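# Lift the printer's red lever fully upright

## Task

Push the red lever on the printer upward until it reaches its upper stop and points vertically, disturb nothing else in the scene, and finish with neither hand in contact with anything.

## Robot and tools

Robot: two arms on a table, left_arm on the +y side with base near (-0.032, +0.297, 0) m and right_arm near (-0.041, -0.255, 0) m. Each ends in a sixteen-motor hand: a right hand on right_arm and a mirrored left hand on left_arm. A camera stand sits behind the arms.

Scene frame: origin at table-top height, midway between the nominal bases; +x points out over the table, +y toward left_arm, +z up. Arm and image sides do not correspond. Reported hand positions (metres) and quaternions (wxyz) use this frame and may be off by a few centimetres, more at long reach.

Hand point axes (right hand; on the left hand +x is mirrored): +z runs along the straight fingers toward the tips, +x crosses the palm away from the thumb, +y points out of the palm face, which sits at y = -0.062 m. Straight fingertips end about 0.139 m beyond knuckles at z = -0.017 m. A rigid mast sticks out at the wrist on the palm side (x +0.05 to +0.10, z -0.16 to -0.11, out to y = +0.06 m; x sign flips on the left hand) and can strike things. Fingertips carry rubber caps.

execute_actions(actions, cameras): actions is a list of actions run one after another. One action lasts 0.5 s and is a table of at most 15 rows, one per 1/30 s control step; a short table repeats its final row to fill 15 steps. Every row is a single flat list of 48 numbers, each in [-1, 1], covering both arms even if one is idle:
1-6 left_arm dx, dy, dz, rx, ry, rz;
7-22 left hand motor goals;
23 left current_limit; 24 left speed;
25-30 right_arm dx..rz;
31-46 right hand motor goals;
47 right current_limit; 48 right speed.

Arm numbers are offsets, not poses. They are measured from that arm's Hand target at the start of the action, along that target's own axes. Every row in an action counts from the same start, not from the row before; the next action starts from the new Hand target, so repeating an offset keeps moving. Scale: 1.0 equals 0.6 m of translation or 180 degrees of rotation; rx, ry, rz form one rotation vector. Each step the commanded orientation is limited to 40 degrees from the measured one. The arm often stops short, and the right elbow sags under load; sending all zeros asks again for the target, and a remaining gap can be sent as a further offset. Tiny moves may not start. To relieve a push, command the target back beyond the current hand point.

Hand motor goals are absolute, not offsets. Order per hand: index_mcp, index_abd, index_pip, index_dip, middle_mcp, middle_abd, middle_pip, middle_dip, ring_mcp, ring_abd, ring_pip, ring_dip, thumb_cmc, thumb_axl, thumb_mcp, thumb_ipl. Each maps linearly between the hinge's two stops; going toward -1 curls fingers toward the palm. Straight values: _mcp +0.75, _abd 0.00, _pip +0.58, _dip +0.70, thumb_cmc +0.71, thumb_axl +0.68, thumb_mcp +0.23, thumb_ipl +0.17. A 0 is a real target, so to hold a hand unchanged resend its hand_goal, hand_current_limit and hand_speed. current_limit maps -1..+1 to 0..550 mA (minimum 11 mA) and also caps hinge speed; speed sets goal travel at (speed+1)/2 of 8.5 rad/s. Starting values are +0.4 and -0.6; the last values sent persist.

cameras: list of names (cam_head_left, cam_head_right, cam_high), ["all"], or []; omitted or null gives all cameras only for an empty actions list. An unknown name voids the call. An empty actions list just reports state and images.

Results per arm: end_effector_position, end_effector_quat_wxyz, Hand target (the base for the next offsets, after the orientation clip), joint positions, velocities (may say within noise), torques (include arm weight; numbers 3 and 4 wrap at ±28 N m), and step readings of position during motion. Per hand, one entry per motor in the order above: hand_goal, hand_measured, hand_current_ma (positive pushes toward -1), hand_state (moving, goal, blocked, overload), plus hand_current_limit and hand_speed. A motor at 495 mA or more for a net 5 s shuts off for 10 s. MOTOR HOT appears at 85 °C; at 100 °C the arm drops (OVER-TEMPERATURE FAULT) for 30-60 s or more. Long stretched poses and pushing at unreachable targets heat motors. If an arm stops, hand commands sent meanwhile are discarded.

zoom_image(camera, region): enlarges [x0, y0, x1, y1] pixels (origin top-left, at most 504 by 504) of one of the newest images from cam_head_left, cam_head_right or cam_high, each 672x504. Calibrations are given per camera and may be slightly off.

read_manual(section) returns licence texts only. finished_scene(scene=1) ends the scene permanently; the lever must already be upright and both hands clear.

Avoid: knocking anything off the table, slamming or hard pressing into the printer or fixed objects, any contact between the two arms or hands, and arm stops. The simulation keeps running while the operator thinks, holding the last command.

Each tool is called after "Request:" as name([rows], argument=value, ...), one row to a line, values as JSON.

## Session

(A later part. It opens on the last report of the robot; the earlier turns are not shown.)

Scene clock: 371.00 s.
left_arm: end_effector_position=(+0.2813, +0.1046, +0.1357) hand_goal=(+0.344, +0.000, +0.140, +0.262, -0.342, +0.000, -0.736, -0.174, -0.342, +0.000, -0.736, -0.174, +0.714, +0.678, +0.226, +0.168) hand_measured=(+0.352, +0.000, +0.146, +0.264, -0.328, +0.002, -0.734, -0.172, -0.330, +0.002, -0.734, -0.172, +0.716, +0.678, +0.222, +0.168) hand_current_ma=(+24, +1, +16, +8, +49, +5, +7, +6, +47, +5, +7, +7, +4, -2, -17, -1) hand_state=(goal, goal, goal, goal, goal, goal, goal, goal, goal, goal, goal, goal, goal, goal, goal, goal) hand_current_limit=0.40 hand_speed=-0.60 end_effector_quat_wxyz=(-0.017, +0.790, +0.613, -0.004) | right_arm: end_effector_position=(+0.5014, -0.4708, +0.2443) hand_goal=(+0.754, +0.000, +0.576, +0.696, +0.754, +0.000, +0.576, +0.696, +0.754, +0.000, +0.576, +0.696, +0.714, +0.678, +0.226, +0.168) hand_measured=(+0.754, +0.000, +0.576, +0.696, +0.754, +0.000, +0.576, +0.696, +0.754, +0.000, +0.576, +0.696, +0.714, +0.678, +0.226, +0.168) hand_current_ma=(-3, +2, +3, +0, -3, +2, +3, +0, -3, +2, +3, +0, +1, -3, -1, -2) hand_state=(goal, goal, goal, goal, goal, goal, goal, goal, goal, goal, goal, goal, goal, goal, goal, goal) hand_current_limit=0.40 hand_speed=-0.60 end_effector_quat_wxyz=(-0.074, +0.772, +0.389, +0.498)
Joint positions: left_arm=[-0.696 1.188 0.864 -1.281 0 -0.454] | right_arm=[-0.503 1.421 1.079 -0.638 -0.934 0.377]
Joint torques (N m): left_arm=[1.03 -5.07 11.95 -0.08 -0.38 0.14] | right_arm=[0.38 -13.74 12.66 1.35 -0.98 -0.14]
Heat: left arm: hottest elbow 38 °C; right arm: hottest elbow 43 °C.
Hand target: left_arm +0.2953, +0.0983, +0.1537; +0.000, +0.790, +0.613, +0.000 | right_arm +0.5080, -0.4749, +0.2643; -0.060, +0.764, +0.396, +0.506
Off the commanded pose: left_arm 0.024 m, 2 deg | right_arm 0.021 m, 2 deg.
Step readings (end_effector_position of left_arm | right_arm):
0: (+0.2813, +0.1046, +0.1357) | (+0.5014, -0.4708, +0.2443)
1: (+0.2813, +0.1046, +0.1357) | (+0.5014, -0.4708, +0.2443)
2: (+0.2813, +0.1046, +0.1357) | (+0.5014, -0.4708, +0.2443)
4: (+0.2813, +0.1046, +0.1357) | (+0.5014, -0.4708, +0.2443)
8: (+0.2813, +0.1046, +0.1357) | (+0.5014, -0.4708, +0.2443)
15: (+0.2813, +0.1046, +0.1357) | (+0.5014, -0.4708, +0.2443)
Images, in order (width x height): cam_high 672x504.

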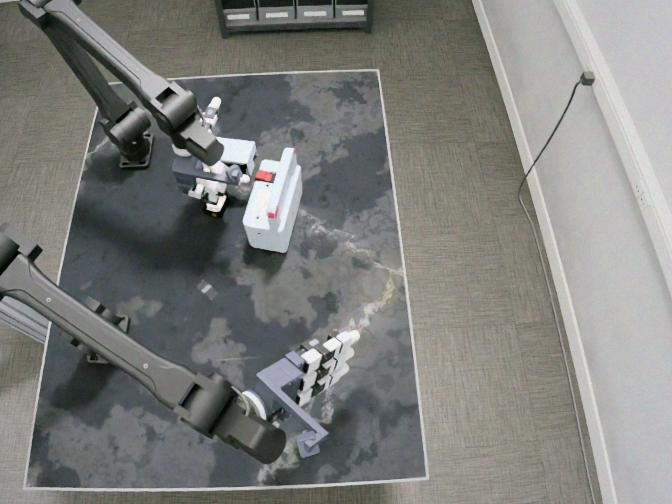

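Request:
execute_actions([
  [[0,0,-0.015,0,0,0,0.343,0,0.139,0.261,-0.342,0,-0.737,-0.174,-0.342,0,-0.737,-0.174,0.714,0.678,0.226,0.168,0.4,-0.6,0,0,0,0,0,0,0.754,0,0.576,0.696,0.754,0,0.576,0.696,0.754,0,0.576,0.696,0.714,0.678,0.226,0.168,0.4,-0.6]],
])

Scene clock: 379.60 s.
left_arm: end_effector_position=(+0.2814, +0.1044, +0.1414) hand_goal=(+0.344, +0.000, +0.140, +0.262, -0.342, +0.000, -0.736, -0.174, -0.342, +0.000, -0.736, -0.174, +0.714, +0.678, +0.226, +0.168) hand_measured=(+0.352, +0.000, +0.146, +0.264, -0.328, +0.002, -0.734, -0.172, -0.330, +0.002, -0.734, -0.172, +0.716, +0.678, +0.222, +0.168) hand_current_ma=(+24, +1, +16, +8, +49, +5, +7, +6, +47, +5, +7, +7, +4, -2, -17, -1) hand_state=(goal, goal, goal, goal, goal, goal, goal, goal, goal, goal, goal, goal, goal, goal, goal, goal) hand_current_limit=0.40 hand_speed=-0.60 end_effector_quat_wxyz=(-0.020, +0.790, +0.613, -0.004) | right_arm: end_effector_position=(+0.5014, -0.4708, +0.2443) hand_goal=(+0.754, +0.000, +0.576, +0.696, +0.754, +0.000, +0.576, +0.696, +0.754, +0.000, +0.576, +0.696, +0.714, +0.678, +0.226, +0.168) hand_measured=(+0.754, +0.000, +0.576, +0.696, +0.754, +0.000, +0.576, +0.696, +0.754, +0.000, +0.576, +0.696, +0.714, +0.678, +0.226, +0.168) hand_current_ma=(-3, +2, +3, +0, -3, +2, +3, +0, -3, +2, +3, +0, +1, -3, -1, -2) hand_state=(goal, goal, goal, goal, goal, goal, goal, goal, goal, goal, goal, goal, goal, goal, goal, goal) hand_current_limit=0.40 hand_speed=-0.60 end_effector_quat_wxyz=(-0.074, +0.772, +0.389, +0.498)
Joint positions: left_arm=[-0.696 1.188 0.881 -1.305 0 -0.454] | right_arm=[-0.503 1.421 1.079 -0.638 -0.934 0.377]
Joint torques (N m): left_arm=[0.73 -5.89 12.23 -0.16 -0.39 0.14] | right_arm=[1.67 -14.33 12.53 1.22 -0.98 -0.11]
Heat: left arm: hottest elbow 38 °C; right arm: hottest elbow 43 °C.
Hand target: left_arm +0.2954, +0.0982, +0.1627; +0.000, +0.790, +0.613, +0.000 | right_arm +0.5080, -0.4749, +0.2643; -0.060, +0.764, +0.396, +0.506
Off the commanded pose: left_arm 0.026 m, 2 deg | right_arm 0.021 m, 2 deg.
Step readings (end_effector_position of left_arm | right_arm):
0: (+0.2813, +0.1046, +0.1357) | (+0.5014, -0.4708, +0.2443)
1: (+0.2813, +0.1046, +0.1357) | (+0.5014, -0.4708, +0.2443)
2: (+0.2812, +0.1046, +0.1360) | (+0.5014, -0.4708, +0.2443)
4: (+0.2805, +0.1052, +0.1368) | (+0.5014, -0.4708, +0.2443)
8: (+0.2811, +0.1047, +0.1399) | (+0.5014, -0.4708, +0.2443)
15: (+0.2815, +0.1044, +0.1415) | (+0.5014, -0.4708, +0.2443)

Request:
execute_actions([
  [[0,0.022,-0.005,0,0,0,0.343,0,0.139,0.261,-0.342,0,-0.737,-0.174,-0.342,0,-0.737,-0.174,0.714,0.678,0.226,0.168,0.4,-0.6,0,0,0,0,0,0,0.754,0,0.576,0.696,0.754,0,0.576,0.696,0.754,0,0.576,0.696,0.714,0.678,0.226,0.168,0.4,-0.6]],
], cameras=["cam_high"])

Request:
zoom_image(camera="cam_high", region=[210, 145, 300, 205])

Scene clock: 386.50 s.
left_arm: end_effector_position=(+0.2940, +0.1008, +0.1509) hand_goal=(+0.344, +0.000, +0.140, +0.262, -0.342, +0.000, -0.736, -0.174, -0.342, +0.000, -0.736, -0.174, +0.714, +0.678, +0.226, +0.168) hand_measured=(+0.352, +0.000, +0.146, +0.264, -0.328, +0.002, -0.734, -0.172, -0.330, +0.002, -0.734, -0.172, +0.716, +0.678, +0.222, +0.168) hand_current_ma=(+24, +1, +16, +8, +49, +5, +7, +6, +47, +5, +7, +7, +4, -2, -17, -1) hand_state=(goal, goal, goal, goal, goal, goal, goal, goal, goal, goal, goal, goal, goal, goal, goal, goal) hand_current_limit=0.40 hand_speed=-0.60 end_effector_quat_wxyz=(-0.012, +0.790, +0.613, -0.002) | right_arm: end_effector_position=(+0.5014, -0.4708, +0.2443) hand_goal=(+0.754, +0.000, +0.576, +0.696, +0.754, +0.000, +0.576, +0.696, +0.754, +0.000, +0.576, +0.696, +0.714, +0.678, +0.226, +0.168) hand_measured=(+0.754, +0.000, +0.576, +0.696, +0.754, +0.000, +0.576, +0.696, +0.754, +0.000, +0.576, +0.696, +0.714, +0.678, +0.226, +0.168) hand_current_ma=(-3, +2, +3, +0, -3, +2, +3, +0, -3, +2, +3, +0, +1, -3, -1, -2) hand_state=(goal, goal, goal, goal, goal, goal, goal, goal, goal, goal, goal, goal, goal, goal, goal, goal) hand_current_limit=0.40 hand_speed=-0.60 end_effector_quat_wxyz=(-0.074, +0.772, +0.389, +0.498)
Joint positions: left_arm=[-0.679 1.203 0.915 -1.308 0 -0.437] | right_arm=[-0.503 1.421 1.079 -0.638 -0.934 0.377]
Joint torques (N m): left_arm=[0.73 -4.66 12.25 -0.12 -0.34 0.13] | right_arm=[1.08 -12.98 12.75 1.16 -0.94 -0.13]
Heat: left arm: hottest elbow 39 °C; right arm: hottest elbow 43 °C.
Hand target: left_arm +0.3082, +0.0950, +0.1658; +0.000, +0.790, +0.614, +0.001 | right_arm +0.5080, -0.4749, +0.2643; -0.060, +0.764, +0.396, +0.506
Off the commanded pose: left_arm 0.021 m, 1 deg | right_arm 0.021 m, 2 deg.
Step readings (end_effector_position of left_arm | right_arm):
0: (+0.2814, +0.1044, +0.1414) | (+0.5014, -0.4708, +0.2443)
1: (+0.2814, +0.1044, +0.1414) | (+0.5014, -0.4708, +0.2443)
2: (+0.2819, +0.1045, +0.1420) | (+0.5014, -0.4708, +0.2443)
4: (+0.2839, +0.1042, +0.1442) | (+0.5014, -0.4708, +0.2443)
8: (+0.2911, +0.1021, +0.1506) | (+0.5014, -0.4708, +0.2443)
15: (+0.2940, +0.1010, +0.1515) | (+0.5014, -0.4708, +0.2443)
Images, in order (width x height): cam_high 672x504.

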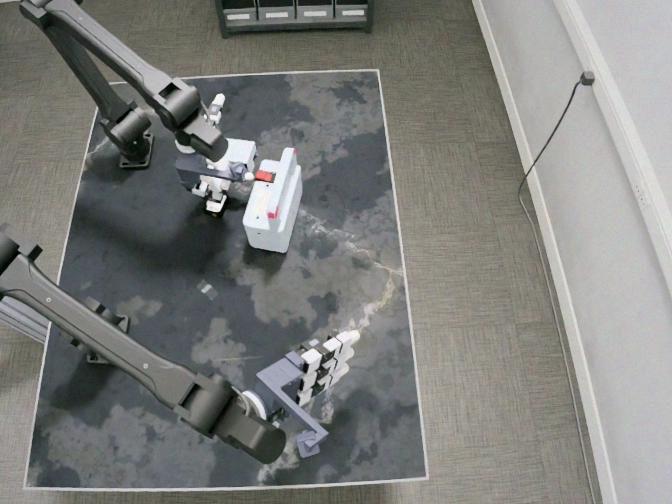

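Scaled by 5.600 from the camera's 672x504 image, which has a finer 960x720 frame.

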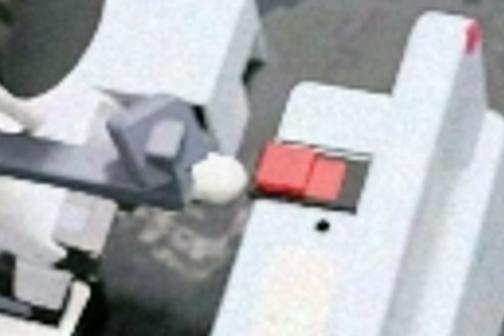

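Request:
execute_actions([
  [[0,0.017,0.004,0,0,0,0.343,0,0.139,0.261,-0.342,0,-0.737,-0.174,-0.342,0,-0.737,-0.174,0.714,0.678,0.226,0.168,0.4,-0.6,0,0,0,0,0,0,0.754,0,0.576,0.696,0.754,0,0.576,0.696,0.754,0,0.576,0.696,0.714,0.678,0.226,0.168,0.4,-0.6]],
  [[0,0,-0.018,0,0,0,0.343,0,0.139,0.261,-0.342,0,-0.737,-0.174,-0.342,0,-0.737,-0.174,0.714,0.678,0.226,0.168,0.4,-0.6,0,0,0,0,0,0,0.754,0,0.576,0.696,0.754,0,0.576,0.696,0.754,0,0.576,0.696,0.714,0.678,0.226,0.168,0.4,-0.6]],
], cameras=["cam_high"])

Request:
zoom_image(camera="cam_high", region=[210, 145, 300, 205])

Scene clock: 400.90 s.
left_arm: end_effector_position=(+0.3040, +0.0976, +0.1560) hand_goal=(+0.344, +0.000, +0.140, +0.262, -0.342, +0.000, -0.736, -0.174, -0.342, +0.000, -0.736, -0.174, +0.714, +0.678, +0.226, +0.168) hand_measured=(+0.352, +0.000, +0.146, +0.264, -0.328, +0.002, -0.734, -0.172, -0.330, +0.002, -0.734, -0.172, +0.716, +0.678, +0.222, +0.168) hand_current_ma=(+24, +1, +16, +8, +49, +5, +7, +6, +47, +5, +7, +7, +4, -2, -17, -1) hand_state=(goal, goal, goal, goal, goal, goal, goal, goal, goal, goal, goal, goal, goal, goal, goal, goal) hand_current_limit=0.40 hand_speed=-0.60 end_effector_quat_wxyz=(-0.016, +0.790, +0.612, -0.004) | right_arm: end_effector_position=(+0.5014, -0.4708, +0.2443) hand_goal=(+0.754, +0.000, +0.576, +0.696, +0.754, +0.000, +0.576, +0.696, +0.754, +0.000, +0.576, +0.696, +0.714, +0.678, +0.226, +0.168) hand_measured=(+0.754, +0.000, +0.576, +0.696, +0.754, +0.000, +0.576, +0.696, +0.754, +0.000, +0.576, +0.696, +0.714, +0.678, +0.226, +0.168) hand_current_ma=(-3, +2, +3, +0, -3, +2, +3, +0, -3, +2, +3, +0, +1, -3, -1, -2) hand_state=(goal, goal, goal, goal, goal, goal, goal, goal, goal, goal, goal, goal, goal, goal, goal, goal) hand_current_limit=0.40 hand_speed=-0.60 end_effector_quat_wxyz=(-0.074, +0.772, +0.389, +0.498)
Joint positions: left_arm=[-0.667 1.231 0.953 -1.326 0 -0.424] | right_arm=[-0.503 1.421 1.079 -0.638 -0.934 0.377]
Joint torques (N m): left_arm=[1.03 -5.83 12.26 -0.16 -0.35 0.14] | right_arm=[0.67 -12.81 12.55 1.4 -0.93 -0.11]
Heat: left arm: hottest elbow 40 °C; right arm: hottest elbow 43 °C.
Hand target: left_arm +0.3181, +0.0924, +0.1742; +0.000, +0.790, +0.613, +0.001 | right_arm +0.5080, -0.4749, +0.2643; -0.060, +0.764, +0.396, +0.506
Off the commanded pose: left_arm 0.023 m, 2 deg | right_arm 0.021 m, 2 deg.
Step readings (end_effector_position of left_arm | right_arm):
0: (+0.2940, +0.1008, +0.1509) | (+0.5014, -0.4708, +0.2443)
1: (+0.2940, +0.1008, +0.1508) | (+0.5014, -0.4708, +0.2443)
2: (+0.2942, +0.1009, +0.1505) | (+0.5014, -0.4708, +0.2443)
4: (+0.2958, +0.1009, +0.1502) | (+0.5014, -0.4708, +0.2443)
8: (+0.2996, +0.1004, +0.1480) | (+0.5014, -0.4708, +0.2443)
15: (+0.3005, +0.1005, +0.1463) | (+0.5014, -0.4708, +0.2443)
16: (+0.3005, +0.1005, +0.1463) | (+0.5014, -0.4708, +0.2443)
17: (+0.3008, +0.1003, +0.1468) | (+0.5014, -0.4708, +0.2443)
19: (+0.3013, +0.0998, +0.1486) | (+0.5014, -0.4708, +0.2443)
23: (+0.3035, +0.0980, +0.1540) | (+0.5014, -0.4708, +0.2443)
30: (+0.3041, +0.0975, +0.1560) | (+0.5014, -0.4708, +0.2443)
Images, in order (width x height): cam_high 672x504.

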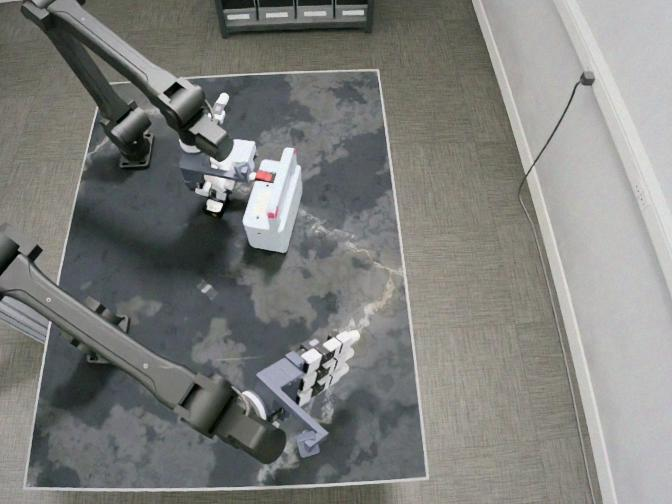

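Scaled by 5.600 from the camera's 672x504 image, which has a finer 960x720 frame.

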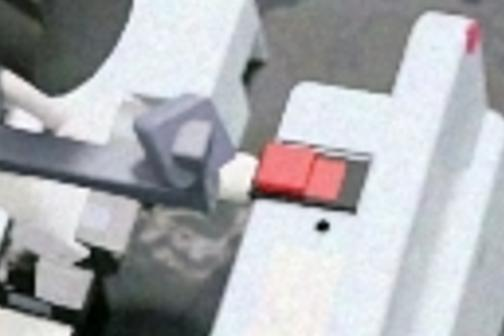

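Request:
execute_actions([
  [[0,0.005,-0.02,0,0,0,0.343,0,0.139,0.261,-0.342,0,-0.737,-0.174,-0.342,0,-0.737,-0.174,0.714,0.678,0.226,0.168,0.4,-0.6,0,0,0,0,0,0,0.754,0,0.576,0.696,0.754,0,0.576,0.696,0.754,0,0.576,0.696,0.714,0.678,0.226,0.168,0.4,-0.6]],
], cameras=["cam_high"])

Request:
zoom_image(camera="cam_high", region=[210, 145, 300, 205])

Scene clock: 409.43 s.
left_arm: end_effector_position=(+0.3065, +0.0968, +0.1668) hand_goal=(+0.344, +0.000, +0.140, +0.262, -0.342, +0.000, -0.736, -0.174, -0.342, +0.000, -0.736, -0.174, +0.714, +0.678, +0.226, +0.168) hand_measured=(+0.354, +0.000, +0.146, +0.264, -0.328, +0.002, -0.734, -0.172, -0.330, +0.002, -0.734, -0.172, +0.716, +0.678, +0.222, +0.168) hand_current_ma=(+35, +2, +18, +8, +49, +5, +7, +6, +47, +5, +7, +7, +4, -2, -17, -1) hand_state=(goal, goal, goal, goal, goal, goal, goal, goal, goal, goal, goal, goal, goal, goal, goal, goal) hand_current_limit=0.40 hand_speed=-0.60 end_effector_quat_wxyz=(-0.017, +0.790, +0.612, -0.004) | right_arm: end_effector_position=(+0.5014, -0.4708, +0.2443) hand_goal=(+0.754, +0.000, +0.576, +0.696, +0.754, +0.000, +0.576, +0.696, +0.754, +0.000, +0.576, +0.696, +0.714, +0.678, +0.226, +0.168) hand_measured=(+0.754, +0.000, +0.576, +0.696, +0.754, +0.000, +0.576, +0.696, +0.754, +0.000, +0.576, +0.696, +0.714, +0.678, +0.226, +0.168) hand_current_ma=(-3, +2, +3, +0, -3, +2, +3, +0, -3, +2, +3, +0, +1, -3, -1, -2) hand_state=(goal, goal, goal, goal, goal, goal, goal, goal, goal, goal, goal, goal, goal, goal, goal, goal) hand_current_limit=0.40 hand_speed=-0.60 end_effector_quat_wxyz=(-0.074, +0.772, +0.389, +0.498)
Joint positions: left_arm=[-0.664 1.231 0.983 -1.358 0 -0.421] | right_arm=[-0.503 1.421 1.079 -0.638 -0.934 0.377]
Joint torques (N m): left_arm=[1.03 -5.89 12.52 -0.17 -0.35 0.15] | right_arm=[1.2 -12.63 12.72 1.22 -1.02 -0.16]
Heat: left arm: hottest elbow 40 °C; right arm: hottest elbow 43 °C.
Hand target: left_arm +0.3210, +0.0918, +0.1861; +0.000, +0.790, +0.614, +0.000 | right_arm +0.5080, -0.4749, +0.2643; -0.060, +0.764, +0.396, +0.506
Off the commanded pose: left_arm 0.025 m, 2 deg | right_arm 0.021 m, 2 deg.
Step readings (end_effector_position of left_arm | right_arm):
0: (+0.3040, +0.0976, +0.1560) | (+0.5014, -0.4708, +0.2443)
1: (+0.3040, +0.0976, +0.1559) | (+0.5014, -0.4708, +0.2443)
2: (+0.3039, +0.0979, +0.1564) | (+0.5014, -0.4708, +0.2443)
4: (+0.3035, +0.0985, +0.1582) | (+0.5014, -0.4708, +0.2443)
8: (+0.3061, +0.0971, +0.1648) | (+0.5014, -0.4708, +0.2443)
15: (+0.3066, +0.0968, +0.1668) | (+0.5014, -0.4708, +0.2443)
Images, in order (width x height): cam_high 672x504.

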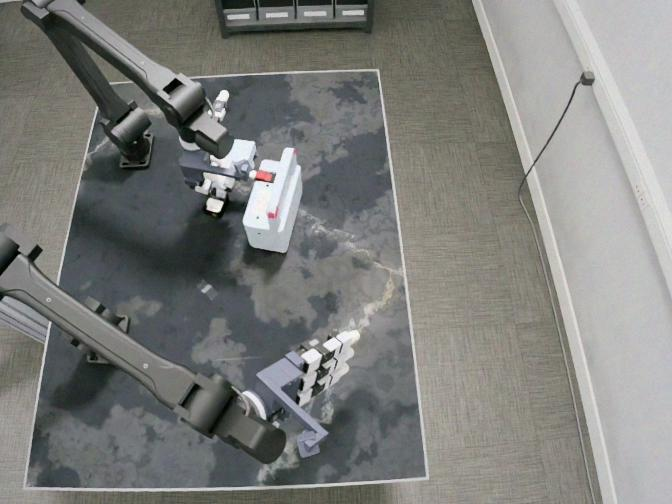

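Scaled by 5.600 from the camera's 672x504 image, which has a finer 960x720 frame.

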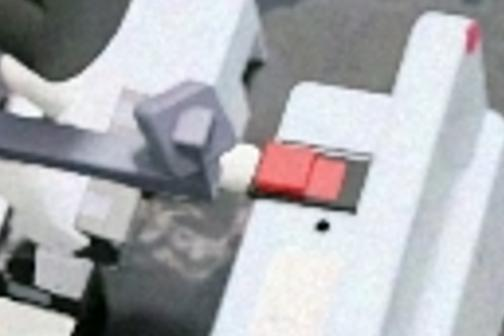

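Request:
execute_actions([
  [[0,-0.036,0.03,0,0,0,0.343,0,0.139,0.261,-0.342,0,-0.737,-0.174,-0.342,0,-0.737,-0.174,0.714,0.678,0.226,0.168,0.4,-0.6,0,0,0,0,0,0,0.754,0,0.576,0.696,0.754,0,0.576,0.696,0.754,0,0.576,0.696,0.714,0.678,0.226,0.168,0.4,-0.6]],
  [[0,0,0.05,0,0,0,0.343,0,0.139,0.261,-0.342,0,-0.737,-0.174,-0.342,0,-0.737,-0.174,0.714,0.678,0.226,0.168,0.4,-0.6,0,0,0,0,0,0,0.754,0,0.576,0.696,0.754,0,0.576,0.696,0.754,0,0.576,0.696,0.714,0.678,0.226,0.168,0.4,-0.6]],
], cameras=["cam_high"])

Request:
zoom_image(camera="cam_high", region=[210, 145, 300, 205])

Scene clock: 425.90 s.
left_arm: end_effector_position=(+0.3023, +0.1006, +0.1444) hand_goal=(+0.344, +0.000, +0.140, +0.262, -0.342, +0.000, -0.736, -0.174, -0.342, +0.000, -0.736, -0.174, +0.714, +0.678, +0.226, +0.168) hand_measured=(+0.352, +0.000, +0.146, +0.264, -0.328, +0.002, -0.734, -0.172, -0.330, +0.002, -0.734, -0.172, +0.716, +0.678, +0.222, +0.168) hand_current_ma=(+30, +2, +18, +8, +49, +5, +7, +6, +47, +5, +7, +7, +4, -2, -17, -1) hand_state=(goal, goal, goal, goal, goal, goal, goal, goal, goal, goal, goal, goal, goal, goal, goal, goal) hand_current_limit=0.40 hand_speed=-0.60 end_effector_quat_wxyz=(+0.003, +0.789, +0.614, +0.001) | right_arm: end_effector_position=(+0.5014, -0.4708, +0.2443) hand_goal=(+0.754, +0.000, +0.576, +0.696, +0.754, +0.000, +0.576, +0.696, +0.754, +0.000, +0.576, +0.696, +0.714, +0.678, +0.226, +0.168) hand_measured=(+0.754, +0.000, +0.576, +0.696, +0.754, +0.000, +0.576, +0.696, +0.754, +0.000, +0.576, +0.696, +0.714, +0.678, +0.226, +0.168) hand_current_ma=(-3, +2, +3, +0, -3, +2, +3, +0, -3, +2, +3, +0, +1, -3, -1, -2) hand_state=(goal, goal, goal, goal, goal, goal, goal, goal, goal, goal, goal, goal, goal, goal, goal, goal) hand_current_limit=0.40 hand_speed=-0.60 end_effector_quat_wxyz=(-0.074, +0.772, +0.389, +0.498)
Joint positions: left_arm=[-0.664 1.208 0.897 -1.254 0 -0.426] | right_arm=[-0.503 1.421 1.079 -0.638 -0.934 0.377]
Joint torques (N m): left_arm=[-1.14 -4.72 7.68 0.79 -0.31 0] | right_arm=[1.32 -12.92 12.48 1.2 -0.97 -0.1]
Heat: left arm: hottest elbow 42 °C; right arm: hottest elbow 43 °C.
Hand target: left_arm +0.3001, +0.0972, +0.1382; +0.000, +0.790, +0.613, +0.001 | right_arm +0.5080, -0.4749, +0.2643; -0.060, +0.764, +0.396, +0.506
Off the commanded pose: left_arm 0.007 m, 0 deg | right_arm 0.021 m, 2 deg.
Step readings (end_effector_position of left_arm | right_arm):
0: (+0.3065, +0.0968, +0.1668) | (+0.5014, -0.4708, +0.2443)
1: (+0.3065, +0.0968, +0.1668) | (+0.5014, -0.4708, +0.2443)
2: (+0.3065, +0.0968, +0.1669) | (+0.5014, -0.4708, +0.2443)
4: (+0.3066, +0.0968, +0.1681) | (+0.5014, -0.4708, +0.2443)
8: (+0.3046, +0.0986, +0.1699) | (+0.5014, -0.4708, +0.2443)
15: (+0.3032, +0.0998, +0.1709) | (+0.5014, -0.4708, +0.2443)
16: (+0.3032, +0.0998, +0.1705) | (+0.5014, -0.4708, +0.2443)
17: (+0.3035, +0.0996, +0.1690) | (+0.5014, -0.4708, +0.2443)
19: (+0.3042, +0.0990, +0.1634) | (+0.5014, -0.4708, +0.2443)
23: (+0.3004, +0.1021, +0.1488) | (+0.5014, -0.4708, +0.2443)
30: (+0.3020, +0.1009, +0.1442) | (+0.5014, -0.4708, +0.2443)
Images, in order (width x height): cam_high 672x504.

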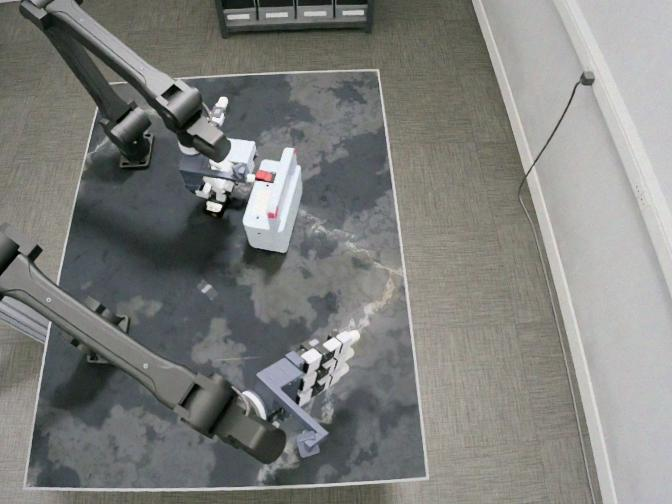

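Scaled by 5.600 from the camera's 672x504 image, which has a finer 960x720 frame.

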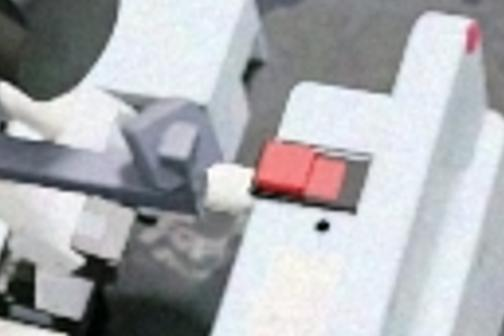

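Request:
execute_actions([
  [[0,0.022,-0.05,0,0,0,0.343,0,0.139,0.261,-0.342,0,-0.737,-0.174,-0.342,0,-0.737,-0.174,0.714,0.678,0.226,0.168,0.4,-0.6,0,0,0,0,0,0,0.754,0,0.576,0.696,0.754,0,0.576,0.696,0.754,0,0.576,0.696,0.714,0.678,0.226,0.168,0.4,-0.6]],
], cameras=["cam_high"])

Request:
zoom_image(camera="cam_high", region=[210, 145, 300, 205])

Scene clock: 435.60 s.
left_arm: end_effector_position=(+0.3006, +0.1019, +0.1535) hand_goal=(+0.344, +0.000, +0.140, +0.262, -0.342, +0.000, -0.736, -0.174, -0.342, +0.000, -0.736, -0.174, +0.714, +0.678, +0.226, +0.168) hand_measured=(+0.352, +0.000, +0.146, +0.264, -0.328, +0.002, -0.734, -0.172, -0.330, +0.002, -0.734, -0.172, +0.716, +0.678, +0.222, +0.168) hand_current_ma=(+30, +2, +18, +8, +49, +5, +7, +6, +47, +5, +7, +7, +4, -2, -17, -1) hand_state=(goal, goal, goal, goal, goal, goal, goal, goal, goal, goal, goal, goal, goal, goal, goal, goal) hand_current_limit=0.40 hand_speed=-0.60 end_effector_quat_wxyz=(-0.011, +0.789, +0.614, -0.002) | right_arm: end_effector_position=(+0.5014, -0.4708, +0.2443) hand_goal=(+0.754, +0.000, +0.576, +0.696, +0.754, +0.000, +0.576, +0.696, +0.754, +0.000, +0.576, +0.696, +0.714, +0.678, +0.226, +0.168) hand_measured=(+0.754, +0.000, +0.576, +0.696, +0.754, +0.000, +0.576, +0.696, +0.754, +0.000, +0.576, +0.696, +0.714, +0.678, +0.226, +0.168) hand_current_ma=(-3, +2, +3, +0, -3, +2, +3, +0, -3, +2, +3, +0, +1, -3, -1, -2) hand_state=(goal, goal, goal, goal, goal, goal, goal, goal, goal, goal, goal, goal, goal, goal, goal, goal) hand_current_limit=0.40 hand_speed=-0.60 end_effector_quat_wxyz=(-0.074, +0.772, +0.389, +0.498)
Joint positions: left_arm=[-0.664 1.212 0.93 -1.311 0 -0.426] | right_arm=[-0.503 1.421 1.079 -0.638 -0.934 0.377]
Joint torques (N m): left_arm=[0.09 -4.72 12.19 -0.17 -0.3 0.1] | right_arm=[1.03 -13.22 12.62 1.33 -0.93 -0.16]
Heat: left arm: hottest elbow 41 °C; right arm: hottest elbow 43 °C.
Hand target: left_arm +0.3129, +0.0939, +0.1683; +0.000, +0.790, +0.613, +0.001 | right_arm +0.5080, -0.4749, +0.2643; -0.060, +0.764, +0.396, +0.506
Off the commanded pose: left_arm 0.021 m, 1 deg | right_arm 0.021 m, 2 deg.
Step readings (end_effector_position of left_arm | right_arm):
0: (+0.3023, +0.1006, +0.1444) | (+0.5014, -0.4708, +0.2443)
1: (+0.3023, +0.1006, +0.1444) | (+0.5014, -0.4708, +0.2443)
2: (+0.3021, +0.1007, +0.1443) | (+0.5014, -0.4708, +0.2443)
4: (+0.2999, +0.1025, +0.1440) | (+0.5014, -0.4708, +0.2443)
8: (+0.2975, +0.1044, +0.1462) | (+0.5014, -0.4708, +0.2443)
15: (+0.3009, +0.1017, +0.1536) | (+0.5014, -0.4708, +0.2443)
Images, in order (width x height): cam_high 672x504.

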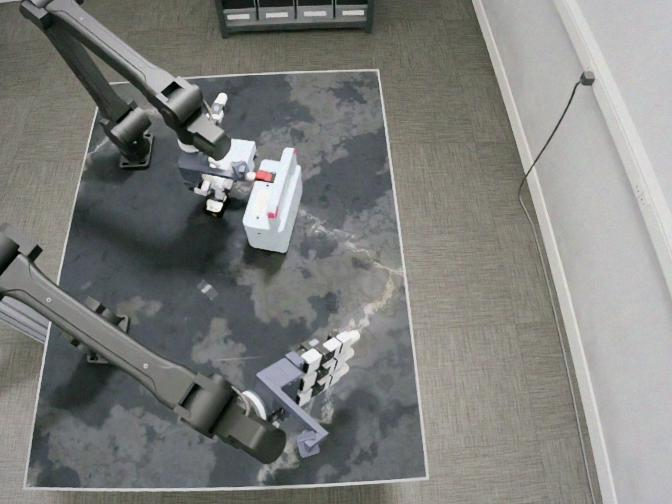

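Scaled by 5.600 from the camera's 672x504 image, which has a finer 960x720 frame.

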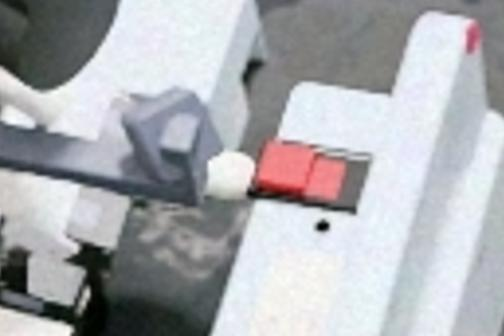

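Request:
execute_actions([
  [[0,-0.012,0.055,0,0,0,0.343,0,0.139,0.261,-0.342,0,-0.737,-0.174,-0.342,0,-0.737,-0.174,0.714,0.678,0.226,0.168,0.4,-0.6,0,0,0,0,0,0,0.754,0,0.576,0.696,0.754,0,0.576,0.696,0.754,0,0.576,0.696,0.714,0.678,0.226,0.168,0.4,-0.6]],
  [[0,0,0,0,0,0,0.26,0,0.139,0.261,-0.342,0,-0.737,-0.174,-0.342,0,-0.737,-0.174,0.714,0.678,0.226,0.168,0.4,-0.85,0,0,0,0,0,0,0.754,0,0.576,0.696,0.754,0,0.576,0.696,0.754,0,0.576,0.696,0.714,0.678,0.226,0.168,0.4,-0.6]],
], cameras=["cam_high"])

Request:
zoom_image(camera="cam_high", region=[210, 145, 300, 205])

Scene clock: 452.00 s.
left_arm: end_effector_position=(+0.3069, +0.0969, +0.1422) hand_goal=(+0.260, +0.000, +0.140, +0.262, -0.342, +0.000, -0.736, -0.174, -0.342, +0.000, -0.736, -0.174, +0.714, +0.678, +0.226, +0.168) hand_measured=(+0.272, +0.000, +0.146, +0.264, -0.328, +0.002, -0.734, -0.172, -0.330, +0.002, -0.734, -0.172, +0.716, +0.678, +0.222, +0.168) hand_current_ma=(+42, +2, +18, +8, +49, +5, +7, +6, +47, +5, +7, +7, +4, -2, -17, -1) hand_state=(goal, goal, goal, goal, goal, goal, goal, goal, goal, goal, goal, goal, goal, goal, goal, goal) hand_current_limit=0.40 hand_speed=-0.85 end_effector_quat_wxyz=(+0.003, +0.789, +0.614, +0.001) | right_arm: end_effector_position=(+0.5014, -0.4708, +0.2443) hand_goal=(+0.754, +0.000, +0.576, +0.696, +0.754, +0.000, +0.576, +0.696, +0.754, +0.000, +0.576, +0.696, +0.714, +0.678, +0.226, +0.168) hand_measured=(+0.754, +0.000, +0.576, +0.696, +0.754, +0.000, +0.576, +0.696, +0.754, +0.000, +0.576, +0.696, +0.714, +0.678, +0.226, +0.168) hand_current_ma=(-3, +2, +3, +0, -3, +2, +3, +0, -3, +2, +3, +0, +1, -3, -1, -2) hand_state=(goal, goal, goal, goal, goal, goal, goal, goal, goal, goal, goal, goal, goal, goal, goal, goal) hand_current_limit=0.40 hand_speed=-0.60 end_effector_quat_wxyz=(-0.074, +0.772, +0.389, +0.498)
Joint positions: left_arm=[-0.664 1.226 0.904 -1.242 0 -0.426] | right_arm=[-0.503 1.421 1.079 -0.638 -0.934 0.377]
Joint torques (N m): left_arm=[-0.62 -4.84 7.5 0.69 -0.32 0] | right_arm=[0.91 -13.92 12.62 1.22 -0.97 -0.15]
Heat: left arm: hottest elbow 42 °C; right arm: hottest elbow 43 °C.
Hand target: left_arm +0.3059, +0.0957, +0.1352; +0.000, +0.790, +0.613, +0.000 | right_arm +0.5080, -0.4749, +0.2643; -0.060, +0.764, +0.396, +0.506
Off the commanded pose: left_arm 0.007 m, 0 deg | right_arm 0.021 m, 2 deg.
Step readings (end_effector_position of left_arm | right_arm):
0: (+0.3006, +0.1019, +0.1535) | (+0.5014, -0.4708, +0.2443)
1: (+0.3006, +0.1019, +0.1535) | (+0.5014, -0.4708, +0.2443)
2: (+0.3010, +0.1016, +0.1535) | (+0.5014, -0.4708, +0.2443)
4: (+0.3039, +0.0993, +0.1537) | (+0.5014, -0.4708, +0.2443)
8: (+0.3080, +0.0960, +0.1500) | (+0.5014, -0.4708, +0.2443)
15: (+0.3064, +0.0973, +0.1420) | (+0.5014, -0.4708, +0.2443)
16: (+0.3065, +0.0972, +0.1421) | (+0.5014, -0.4708, +0.2443)
17: (+0.3067, +0.0971, +0.1421) | (+0.5014, -0.4708, +0.2443)
19: (+0.3068, +0.0970, +0.1422) | (+0.5014, -0.4708, +0.2443)
23: (+0.3069, +0.0969, +0.1422) | (+0.5014, -0.4708, +0.2443)
30: (+0.3069, +0.0969, +0.1422) | (+0.5014, -0.4708, +0.2443)
Images, in order (width x height): cam_high 672x504.

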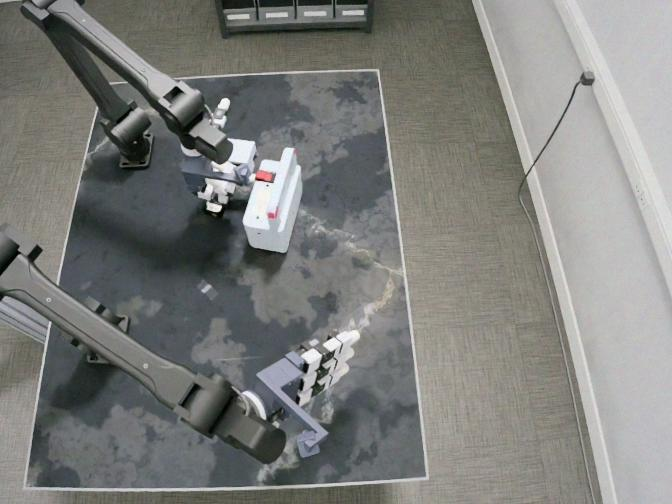

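Scaled by 5.600 from the camera's 672x504 image, which has a finer 960x720 frame.

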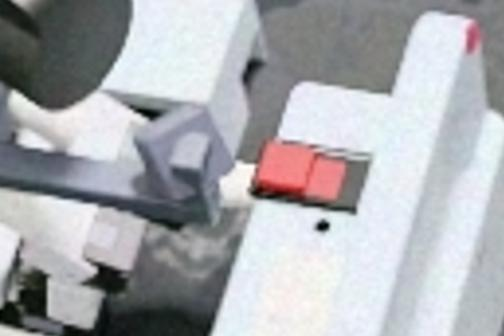

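Request:
execute_actions([
  [[0,0,0,0,0,0,0.12,0,0.139,0.261,-0.342,0,-0.737,-0.174,-0.342,0,-0.737,-0.174,0.714,0.678,0.226,0.168,0.4,-0.85,0,0,0,0,0,0,0.754,0,0.576,0.696,0.754,0,0.576,0.696,0.754,0,0.576,0.696,0.714,0.678,0.226,0.168,0.4,-0.6]],
], cameras=["cam_high"])

Request:
zoom_image(camera="cam_high", region=[210, 145, 300, 205])

Scene clock: 459.90 s.
left_arm: end_effector_position=(+0.3060, +0.0971, +0.1402) hand_goal=(+0.120, +0.000, +0.140, +0.262, -0.342, +0.000, -0.736, -0.174, -0.342, +0.000, -0.736, -0.174, +0.714, +0.678, +0.226, +0.168) hand_measured=(+0.164, -0.006, +0.150, +0.266, -0.328, +0.002, -0.734, -0.172, -0.330, +0.002, -0.734, -0.172, +0.716, +0.678, +0.222, +0.168) hand_current_ma=(+186, -15, +35, +10, +49, +5, +7, +6, +47, +5, +7, +7, +4, -2, -17, -1) hand_state=(blocked, goal, goal, goal, goal, goal, goal, goal, goal, goal, goal, goal, goal, goal, goal, goal) hand_current_limit=0.40 hand_speed=-0.85 end_effector_quat_wxyz=(+0.001, +0.789, +0.614, -0.001) | right_arm: end_effector_position=(+0.5014, -0.4708, +0.2443) hand_goal=(+0.754, +0.000, +0.576, +0.696, +0.754, +0.000, +0.576, +0.696, +0.754, +0.000, +0.576, +0.696, +0.714, +0.678, +0.226, +0.168) hand_measured=(+0.754, +0.000, +0.576, +0.696, +0.754, +0.000, +0.576, +0.696, +0.754, +0.000, +0.576, +0.696, +0.714, +0.678, +0.226, +0.168) hand_current_ma=(-3, +2, +3, +0, -3, +2, +3, +0, -3, +2, +3, +0, +1, -3, -1, -2) hand_state=(goal, goal, goal, goal, goal, goal, goal, goal, goal, goal, goal, goal, goal, goal, goal, goal) hand_current_limit=0.40 hand_speed=-0.60 end_effector_quat_wxyz=(-0.074, +0.772, +0.389, +0.498)
Joint positions: left_arm=[-0.664 1.228 0.902 -1.242 0.002 -0.426] | right_arm=[-0.503 1.421 1.079 -0.638 -0.934 0.377]
Joint torques (N m): left_arm=[-0.73 -5.19 7.69 0.8 -0.4 0.04] | right_arm=[0.21 -12.75 12.53 1.22 -1.03 -0.08]
Heat: left arm: hottest elbow 41 °C; right arm: hottest elbow 43 °C.
Hand target: left_arm +0.3058, +0.0957, +0.1352; +0.000, +0.790, +0.613, +0.000 | right_arm +0.5080, -0.4749, +0.2643; -0.060, +0.764, +0.396, +0.506
Off the commanded pose: left_arm 0.005 m, 0 deg | right_arm 0.021 m, 2 deg.
Step readings (end_effector_position of left_arm | right_arm):
0: (+0.3069, +0.0969, +0.1422) | (+0.5014, -0.4708, +0.2443)
1: (+0.3069, +0.0969, +0.1422) | (+0.5014, -0.4708, +0.2443)
2: (+0.3069, +0.0969, +0.1422) | (+0.5014, -0.4708, +0.2443)
4: (+0.3069, +0.0969, +0.1422) | (+0.5014, -0.4708, +0.2443)
8: (+0.3068, +0.0968, +0.1421) | (+0.5014, -0.4708, +0.2443)
15: (+0.3060, +0.0971, +0.1402) | (+0.5014, -0.4708, +0.2443)
Images, in order (width x height): cam_high 672x504.

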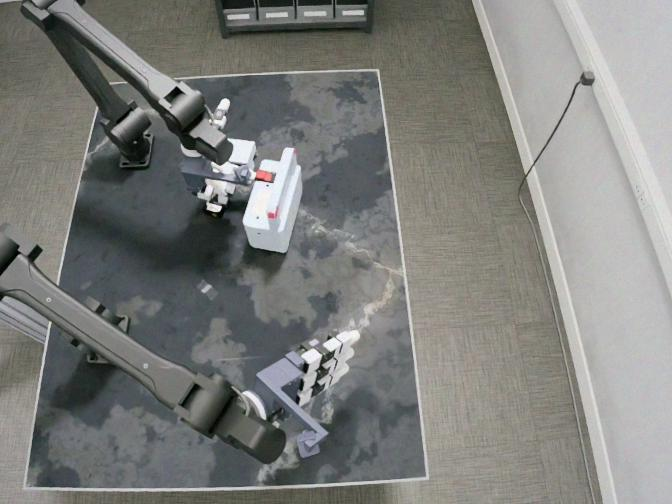

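Scaled by 5.600 from the camera's 672x504 image, which has a finer 960x720 frame.

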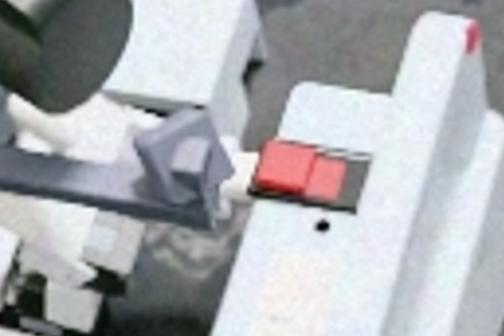

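Request:
execute_actions([
  [[0,0,0,0,0,0,0.0,0,0.139,0.261,-0.342,0,-0.737,-0.174,-0.342,0,-0.737,-0.174,0.714,0.678,0.226,0.168,0.6,-0.85,0,0,0,0,0,0,0.754,0,0.576,0.696,0.754,0,0.576,0.696,0.754,0,0.576,0.696,0.714,0.678,0.226,0.168,0.4,-0.6]],
], cameras=["cam_high"])

Request:
zoom_image(camera="cam_high", region=[210, 145, 300, 205])

Scene clock: 469.53 s.
left_arm: end_effector_position=(+0.3058, +0.0968, +0.1395) hand_goal=(+0.000, +0.000, +0.140, +0.262, -0.342, +0.000, -0.736, -0.174, -0.342, +0.000, -0.736, -0.174, +0.714, +0.678, +0.226, +0.168) hand_measured=(+0.056, -0.008, +0.154, +0.266, -0.328, +0.002, -0.734, -0.172, -0.330, +0.002, -0.734, -0.172, +0.716, +0.678, +0.222, +0.168) hand_current_ma=(+246, -21, +45, +10, +49, +5, +7, +6, +47, +5, +7, +7, +4, -2, -17, -1) hand_state=(blocked, goal, goal, goal, goal, goal, goal, goal, goal, goal, goal, goal, goal, goal, goal, goal) hand_current_limit=0.60 hand_speed=-0.85 end_effector_quat_wxyz=(+0.001, +0.789, +0.614, -0.002) | right_arm: end_effector_position=(+0.5014, -0.4708, +0.2443) hand_goal=(+0.754, +0.000, +0.576, +0.696, +0.754, +0.000, +0.576, +0.696, +0.754, +0.000, +0.576, +0.696, +0.714, +0.678, +0.226, +0.168) hand_measured=(+0.754, +0.000, +0.576, +0.696, +0.754, +0.000, +0.576, +0.696, +0.754, +0.000, +0.576, +0.696, +0.714, +0.678, +0.226, +0.168) hand_current_ma=(-3, +2, +3, +0, -3, +2, +3, +0, -3, +2, +3, +0, +1, -3, -1, -2) hand_state=(goal, goal, goal, goal, goal, goal, goal, goal, goal, goal, goal, goal, goal, goal, goal, goal) hand_current_limit=0.40 hand_speed=-0.60 end_effector_quat_wxyz=(-0.074, +0.772, +0.389, +0.498)
Joint positions: left_arm=[-0.664 1.229 0.902 -1.242 0.004 -0.426] | right_arm=[-0.503 1.421 1.079 -0.638 -0.934 0.377]
Joint torques (N m): left_arm=[-0.26 -5.25 7.72 0.84 -0.49 0.02] | right_arm=[0.15 -13.27 12.56 1.25 -1.01 -0.13]
Heat: left arm: hottest elbow 40 °C; right arm: hottest elbow 44 °C.
Hand target: left_arm +0.3058, +0.0957, +0.1352; +0.000, +0.790, +0.613, +0.000 | right_arm +0.5080, -0.4749, +0.2643; -0.060, +0.764, +0.396, +0.506
Off the commanded pose: left_arm 0.005 m, 0 deg | right_arm 0.021 m, 2 deg.
Step readings (end_effector_position of left_arm | right_arm):
0: (+0.3060, +0.0971, +0.1402) | (+0.5014, -0.4708, +0.2443)
1: (+0.3060, +0.0971, +0.1402) | (+0.5014, -0.4708, +0.2443)
2: (+0.3060, +0.0971, +0.1402) | (+0.5014, -0.4708, +0.2443)
4: (+0.3058, +0.0969, +0.1400) | (+0.5014, -0.4708, +0.2443)
8: (+0.3058, +0.0968, +0.1395) | (+0.5014, -0.4708, +0.2443)
15: (+0.3058, +0.0968, +0.1395) | (+0.5014, -0.4708, +0.2443)
Images, in order (width x height): cam_high 672x504.

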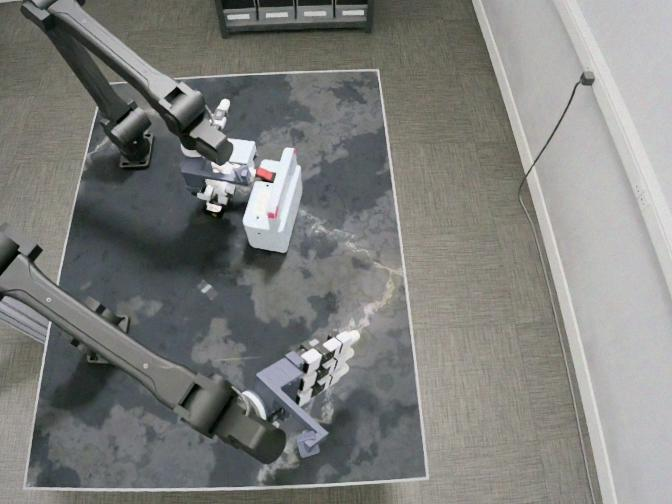

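Scaled by 5.600 from the camera's 672x504 image, which has a finer 960x720 frame.

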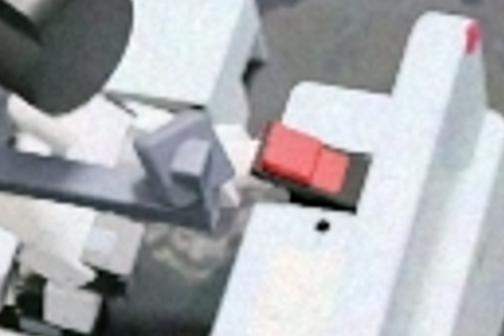

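Request:
execute_actions([
  [[0,0.005,0,0,0,0,-0.12,0,0.139,0.261,-0.342,0,-0.737,-0.174,-0.342,0,-0.737,-0.174,0.714,0.678,0.226,0.168,0.6,-0.85,0,0,0,0,0,0,0.754,0,0.576,0.696,0.754,0,0.576,0.696,0.754,0,0.576,0.696,0.714,0.678,0.226,0.168,0.4,-0.6]],
], cameras=["cam_high"])

Request:
zoom_image(camera="cam_high", region=[210, 145, 300, 205])

Scene clock: 480.17 s.
left_arm: end_effector_position=(+0.3059, +0.0969, +0.1374) hand_goal=(-0.120, +0.000, +0.140, +0.262, -0.342, +0.000, -0.736, -0.174, -0.342, +0.000, -0.736, -0.174, +0.714, +0.678, +0.226, +0.168) hand_measured=(-0.080, -0.004, +0.154, +0.266, -0.328, +0.002, -0.734, -0.172, -0.330, +0.002, -0.734, -0.172, +0.716, +0.678, +0.222, +0.168) hand_current_ma=(+164, -9, +48, +14, +49, +5, +7, +6, +47, +5, +7, +7, +4, -2, -17, -1) hand_state=(blocked, goal, goal, goal, goal, goal, goal, goal, goal, goal, goal, goal, goal, goal, goal, goal) hand_current_limit=0.60 hand_speed=-0.85 end_effector_quat_wxyz=(-0.002, +0.789, +0.614, -0.002) | right_arm: end_effector_position=(+0.5014, -0.4708, +0.2443) hand_goal=(+0.754, +0.000, +0.576, +0.696, +0.754, +0.000, +0.576, +0.696, +0.754, +0.000, +0.576, +0.696, +0.714, +0.678, +0.226, +0.168) hand_measured=(+0.754, +0.000, +0.576, +0.696, +0.754, +0.000, +0.576, +0.696, +0.754, +0.000, +0.576, +0.696, +0.714, +0.678, +0.226, +0.168) hand_current_ma=(-3, +2, +3, +0, -3, +2, +3, +0, -3, +2, +3, +0, +1, -3, -1, -2) hand_state=(goal, goal, goal, goal, goal, goal, goal, goal, goal, goal, goal, goal, goal, goal, goal, goal) hand_current_limit=0.40 hand_speed=-0.60 end_effector_quat_wxyz=(-0.074, +0.772, +0.389, +0.498)
Joint positions: left_arm=[-0.664 1.235 0.902 -1.242 0.003 -0.426] | right_arm=[-0.503 1.421 1.079 -0.638 -0.934 0.377]
Joint torques (N m): left_arm=[-0.15 -5.25 8.35 0.84 -0.46 0.06] | right_arm=[0.85 -13.22 12.42 1.14 -0.94 -0.11]
Heat: left arm: hottest elbow 40 °C; right arm: hottest elbow 44 °C.
Hand target: left_arm +0.3088, +0.0950, +0.1351; +0.000, +0.790, +0.613, +0.000 | right_arm +0.5080, -0.4749, +0.2643; -0.060, +0.764, +0.396, +0.506
Off the commanded pose: left_arm 0.004 m, 0 deg | right_arm 0.021 m, 2 deg.
Step readings (end_effector_position of left_arm | right_arm):
0: (+0.3058, +0.0968, +0.1395) | (+0.5014, -0.4708, +0.2443)
1: (+0.3058, +0.0968, +0.1395) | (+0.5014, -0.4708, +0.2443)
2: (+0.3058, +0.0968, +0.1394) | (+0.5014, -0.4708, +0.2443)
4: (+0.3058, +0.0968, +0.1390) | (+0.5014, -0.4708, +0.2443)
8: (+0.3059, +0.0969, +0.1378) | (+0.5014, -0.4708, +0.2443)
15: (+0.3059, +0.0969, +0.1374) | (+0.5014, -0.4708, +0.2443)
Images, in order (width x height): cam_high 672x504.

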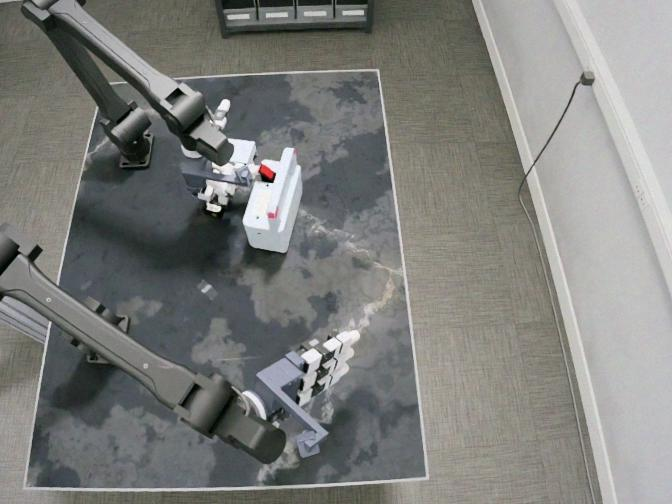

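Scaled by 5.600 from the camera's 672x504 image, which has a finer 960x720 frame.

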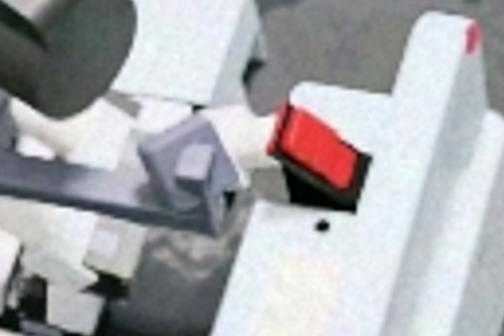

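Request:
execute_actions([
  [[0,0.02,-0.008,0,0,0,-0.16,0,0.139,0.261,-0.342,0,-0.737,-0.174,-0.342,0,-0.737,-0.174,0.714,0.678,0.226,0.168,0.6,-0.85,0,0,0,0,0,0,0.754,0,0.576,0.696,0.754,0,0.576,0.696,0.754,0,0.576,0.696,0.714,0.678,0.226,0.168,0.4,-0.6]],
], cameras=["cam_high"])

Request:
zoom_image(camera="cam_high", region=[210, 145, 300, 205])

Scene clock: 487.87 s.
left_arm: end_effector_position=(+0.3062, +0.0968, +0.1291) hand_goal=(-0.160, +0.000, +0.140, +0.262, -0.342, +0.000, -0.736, -0.174, -0.342, +0.000, -0.736, -0.174, +0.714, +0.678, +0.226, +0.168) hand_measured=(-0.142, -0.004, +0.148, +0.264, -0.328, +0.002, -0.734, -0.172, -0.330, +0.002, -0.734, -0.172, +0.716, +0.678, +0.222, +0.168) hand_current_ma=(+65, -8, +22, +9, +49, +5, +7, +6, +47, +5, +7, +7, +4, -2, -17, -1) hand_state=(goal, goal, goal, goal, goal, goal, goal, goal, goal, goal, goal, goal, goal, goal, goal, goal) hand_current_limit=0.60 hand_speed=-0.85 end_effector_quat_wxyz=(-0.013, +0.790, +0.613, -0.004) | right_arm: end_effector_position=(+0.5014, -0.4708, +0.2443) hand_goal=(+0.754, +0.000, +0.576, +0.696, +0.754, +0.000, +0.576, +0.696, +0.754, +0.000, +0.576, +0.696, +0.714, +0.678, +0.226, +0.168) hand_measured=(+0.754, +0.000, +0.576, +0.696, +0.754, +0.000, +0.576, +0.696, +0.754, +0.000, +0.576, +0.696, +0.714, +0.678, +0.226, +0.168) hand_current_ma=(-3, +2, +3, +0, -3, +2, +3, +0, -3, +2, +3, +0, +1, -3, -1, -2) hand_state=(goal, goal, goal, goal, goal, goal, goal, goal, goal, goal, goal, goal, goal, goal, goal, goal) hand_current_limit=0.40 hand_speed=-0.60 end_effector_quat_wxyz=(-0.074, +0.772, +0.389, +0.498)
Joint positions: left_arm=[-0.664 1.258 0.902 -1.242 0.001 -0.421] | right_arm=[-0.503 1.421 1.079 -0.638 -0.934 0.377]
Joint torques (N m): left_arm=[1.03 -5.36 11.06 0.39 -0.39 0.18] | right_arm=[-0.09 -13.51 12.33 1.06 -0.98 -0.12]
Heat: left arm: hottest elbow 40 °C; right arm: hottest elbow 44 °C.
Hand target: left_arm +0.3204, +0.0920, +0.1399; +0.000, +0.790, +0.614, +0.000 | right_arm +0.5080, -0.4749, +0.2643; -0.060, +0.764, +0.396, +0.506
Off the commanded pose: left_arm 0.018 m, 2 deg | right_arm 0.021 m, 2 deg.
Step readings (end_effector_position of left_arm | right_arm):
0: (+0.3059, +0.0969, +0.1374) | (+0.5014, -0.4708, +0.2443)
1: (+0.3059, +0.0969, +0.1374) | (+0.5014, -0.4708, +0.2443)
2: (+0.3059, +0.0969, +0.1371) | (+0.5014, -0.4708, +0.2443)
4: (+0.3060, +0.0969, +0.1356) | (+0.5014, -0.4708, +0.2443)
8: (+0.3061, +0.0969, +0.1306) | (+0.5014, -0.4708, +0.2443)
15: (+0.3062, +0.0968, +0.1291) | (+0.5014, -0.4708, +0.2443)
Images, in order (width x height): cam_high 672x504.

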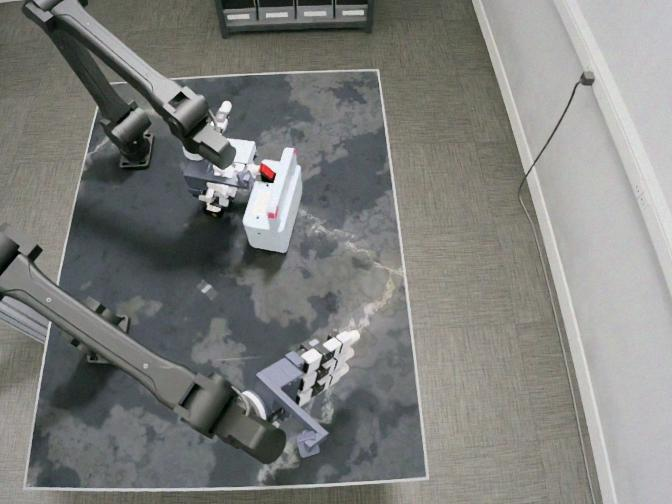

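Scaled by 5.600 from the camera's 672x504 image, which has a finer 960x720 frame.

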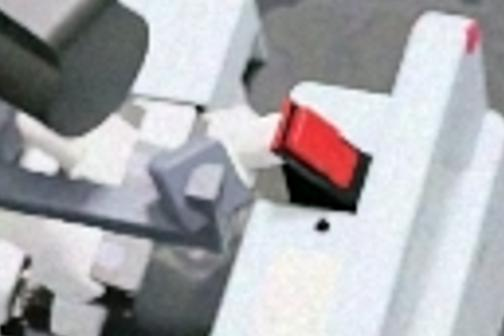

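Request:
execute_actions([
  [[0,0,-0.045,0,0,0,0.0,0,0.139,0.261,-0.342,0,-0.737,-0.174,-0.342,0,-0.737,-0.174,0.714,0.678,0.226,0.168,0.6,-0.85,0,0,0,0,0,0,0.754,0,0.576,0.696,0.754,0,0.576,0.696,0.754,0,0.576,0.696,0.714,0.678,0.226,0.168,0.4,-0.6]],
  [[0,0,-0.035,0,0,0,0.13,0,0.139,0.261,-0.342,0,-0.737,-0.174,-0.342,0,-0.737,-0.174,0.714,0.678,0.226,0.168,0.6,-0.85,0,0,0,0,0,0,0.754,0,0.576,0.696,0.754,0,0.576,0.696,0.754,0,0.576,0.696,0.714,0.678,0.226,0.168,0.4,-0.6]],
], cameras=["cam_high"])

Request:
zoom_image(camera="cam_high", region=[210, 145, 300, 205])

Scene clock: 508.93 s.
left_arm: end_effector_position=(+0.3070, +0.0963, +0.1681) hand_goal=(+0.130, +0.000, +0.140, +0.262, -0.342, +0.000, -0.736, -0.174, -0.342, +0.000, -0.736, -0.174, +0.714, +0.678, +0.226, +0.168) hand_measured=(+0.134, -0.004, +0.146, +0.264, -0.328, +0.002, -0.734, -0.172, -0.330, +0.002, -0.734, -0.172, +0.716, +0.678, +0.222, +0.168) hand_current_ma=(+11, -7, +21, +8, +49, +5, +7, +6, +47, +5, +7, +7, +4, -2, -17, -1) hand_state=(goal, goal, goal, goal, goal, goal, goal, goal, goal, goal, goal, goal, goal, goal, goal, goal) hand_current_limit=0.60 hand_speed=-0.85 end_effector_quat_wxyz=(-0.018, +0.790, +0.612, -0.004) | right_arm: end_effector_position=(+0.5014, -0.4708, +0.2443) hand_goal=(+0.754, +0.000, +0.576, +0.696, +0.754, +0.000, +0.576, +0.696, +0.754, +0.000, +0.576, +0.696, +0.714, +0.678, +0.226, +0.168) hand_measured=(+0.754, +0.000, +0.576, +0.696, +0.754, +0.000, +0.576, +0.696, +0.754, +0.000, +0.576, +0.696, +0.714, +0.678, +0.226, +0.168) hand_current_ma=(-3, +2, +3, +0, -3, +2, +3, +0, -3, +2, +3, +0, +1, -3, -1, -2) hand_state=(goal, goal, goal, goal, goal, goal, goal, goal, goal, goal, goal, goal, goal, goal, goal, goal) hand_current_limit=0.40 hand_speed=-0.60 end_effector_quat_wxyz=(-0.074, +0.772, +0.389, +0.498)
Joint positions: left_arm=[-0.664 1.233 0.989 -1.363 0 -0.421] | right_arm=[-0.503 1.421 1.079 -0.638 -0.934 0.377]
Joint torques (N m): left_arm=[0.73 -6.42 12.29 -0.1 -0.39 0.16] | right_arm=[0.97 -13.45 12.6 1.26 -0.95 -0.12]
Heat: left arm: hottest elbow 40 °C; right arm: hottest elbow 44 °C.
Hand target: left_arm +0.3204, +0.0920, +0.1879; +0.000, +0.790, +0.614, +0.000 | right_arm +0.5080, -0.4749, +0.2643; -0.060, +0.764, +0.396, +0.506
Off the commanded pose: left_arm 0.024 m, 2 deg | right_arm 0.021 m, 2 deg.
Step readings (end_effector_position of left_arm | right_arm):
0: (+0.3062, +0.0967, +0.1291) | (+0.5014, -0.4708, +0.2443)
1: (+0.3062, +0.0967, +0.1291) | (+0.5014, -0.4708, +0.2443)
2: (+0.3060, +0.0969, +0.1294) | (+0.5014, -0.4708, +0.2443)
4: (+0.3046, +0.0981, +0.1311) | (+0.5014, -0.4708, +0.2443)
8: (+0.3052, +0.0977, +0.1393) | (+0.5014, -0.4708, +0.2443)
15: (+0.3066, +0.0966, +0.1468) | (+0.5014, -0.4708, +0.2443)
16: (+0.3064, +0.0968, +0.1467) | (+0.5014, -0.4708, +0.2443)
17: (+0.3057, +0.0973, +0.1473) | (+0.5014, -0.4708, +0.2443)
19: (+0.3044, +0.0983, +0.1498) | (+0.5014, -0.4708, +0.2443)
23: (+0.3060, +0.0971, +0.1605) | (+0.5014, -0.4708, +0.2443)
30: (+0.3073, +0.0960, +0.1682) | (+0.5014, -0.4708, +0.2443)
Images, in order (width x height): cam_high 672x504.

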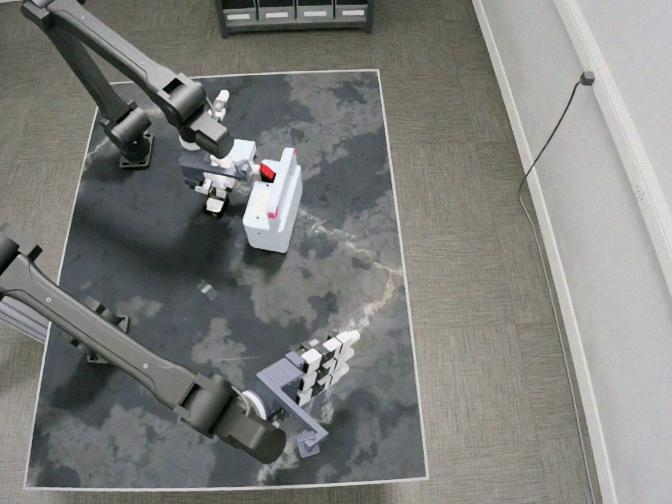

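Scaled by 5.600 from the camera's 672x504 image, which has a finer 960x720 frame.

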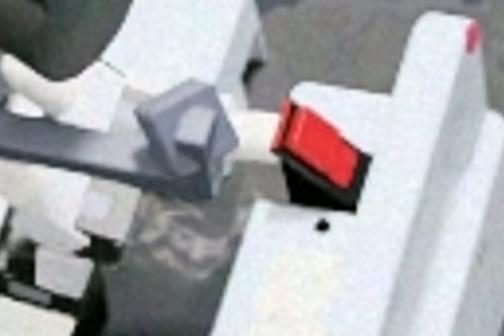

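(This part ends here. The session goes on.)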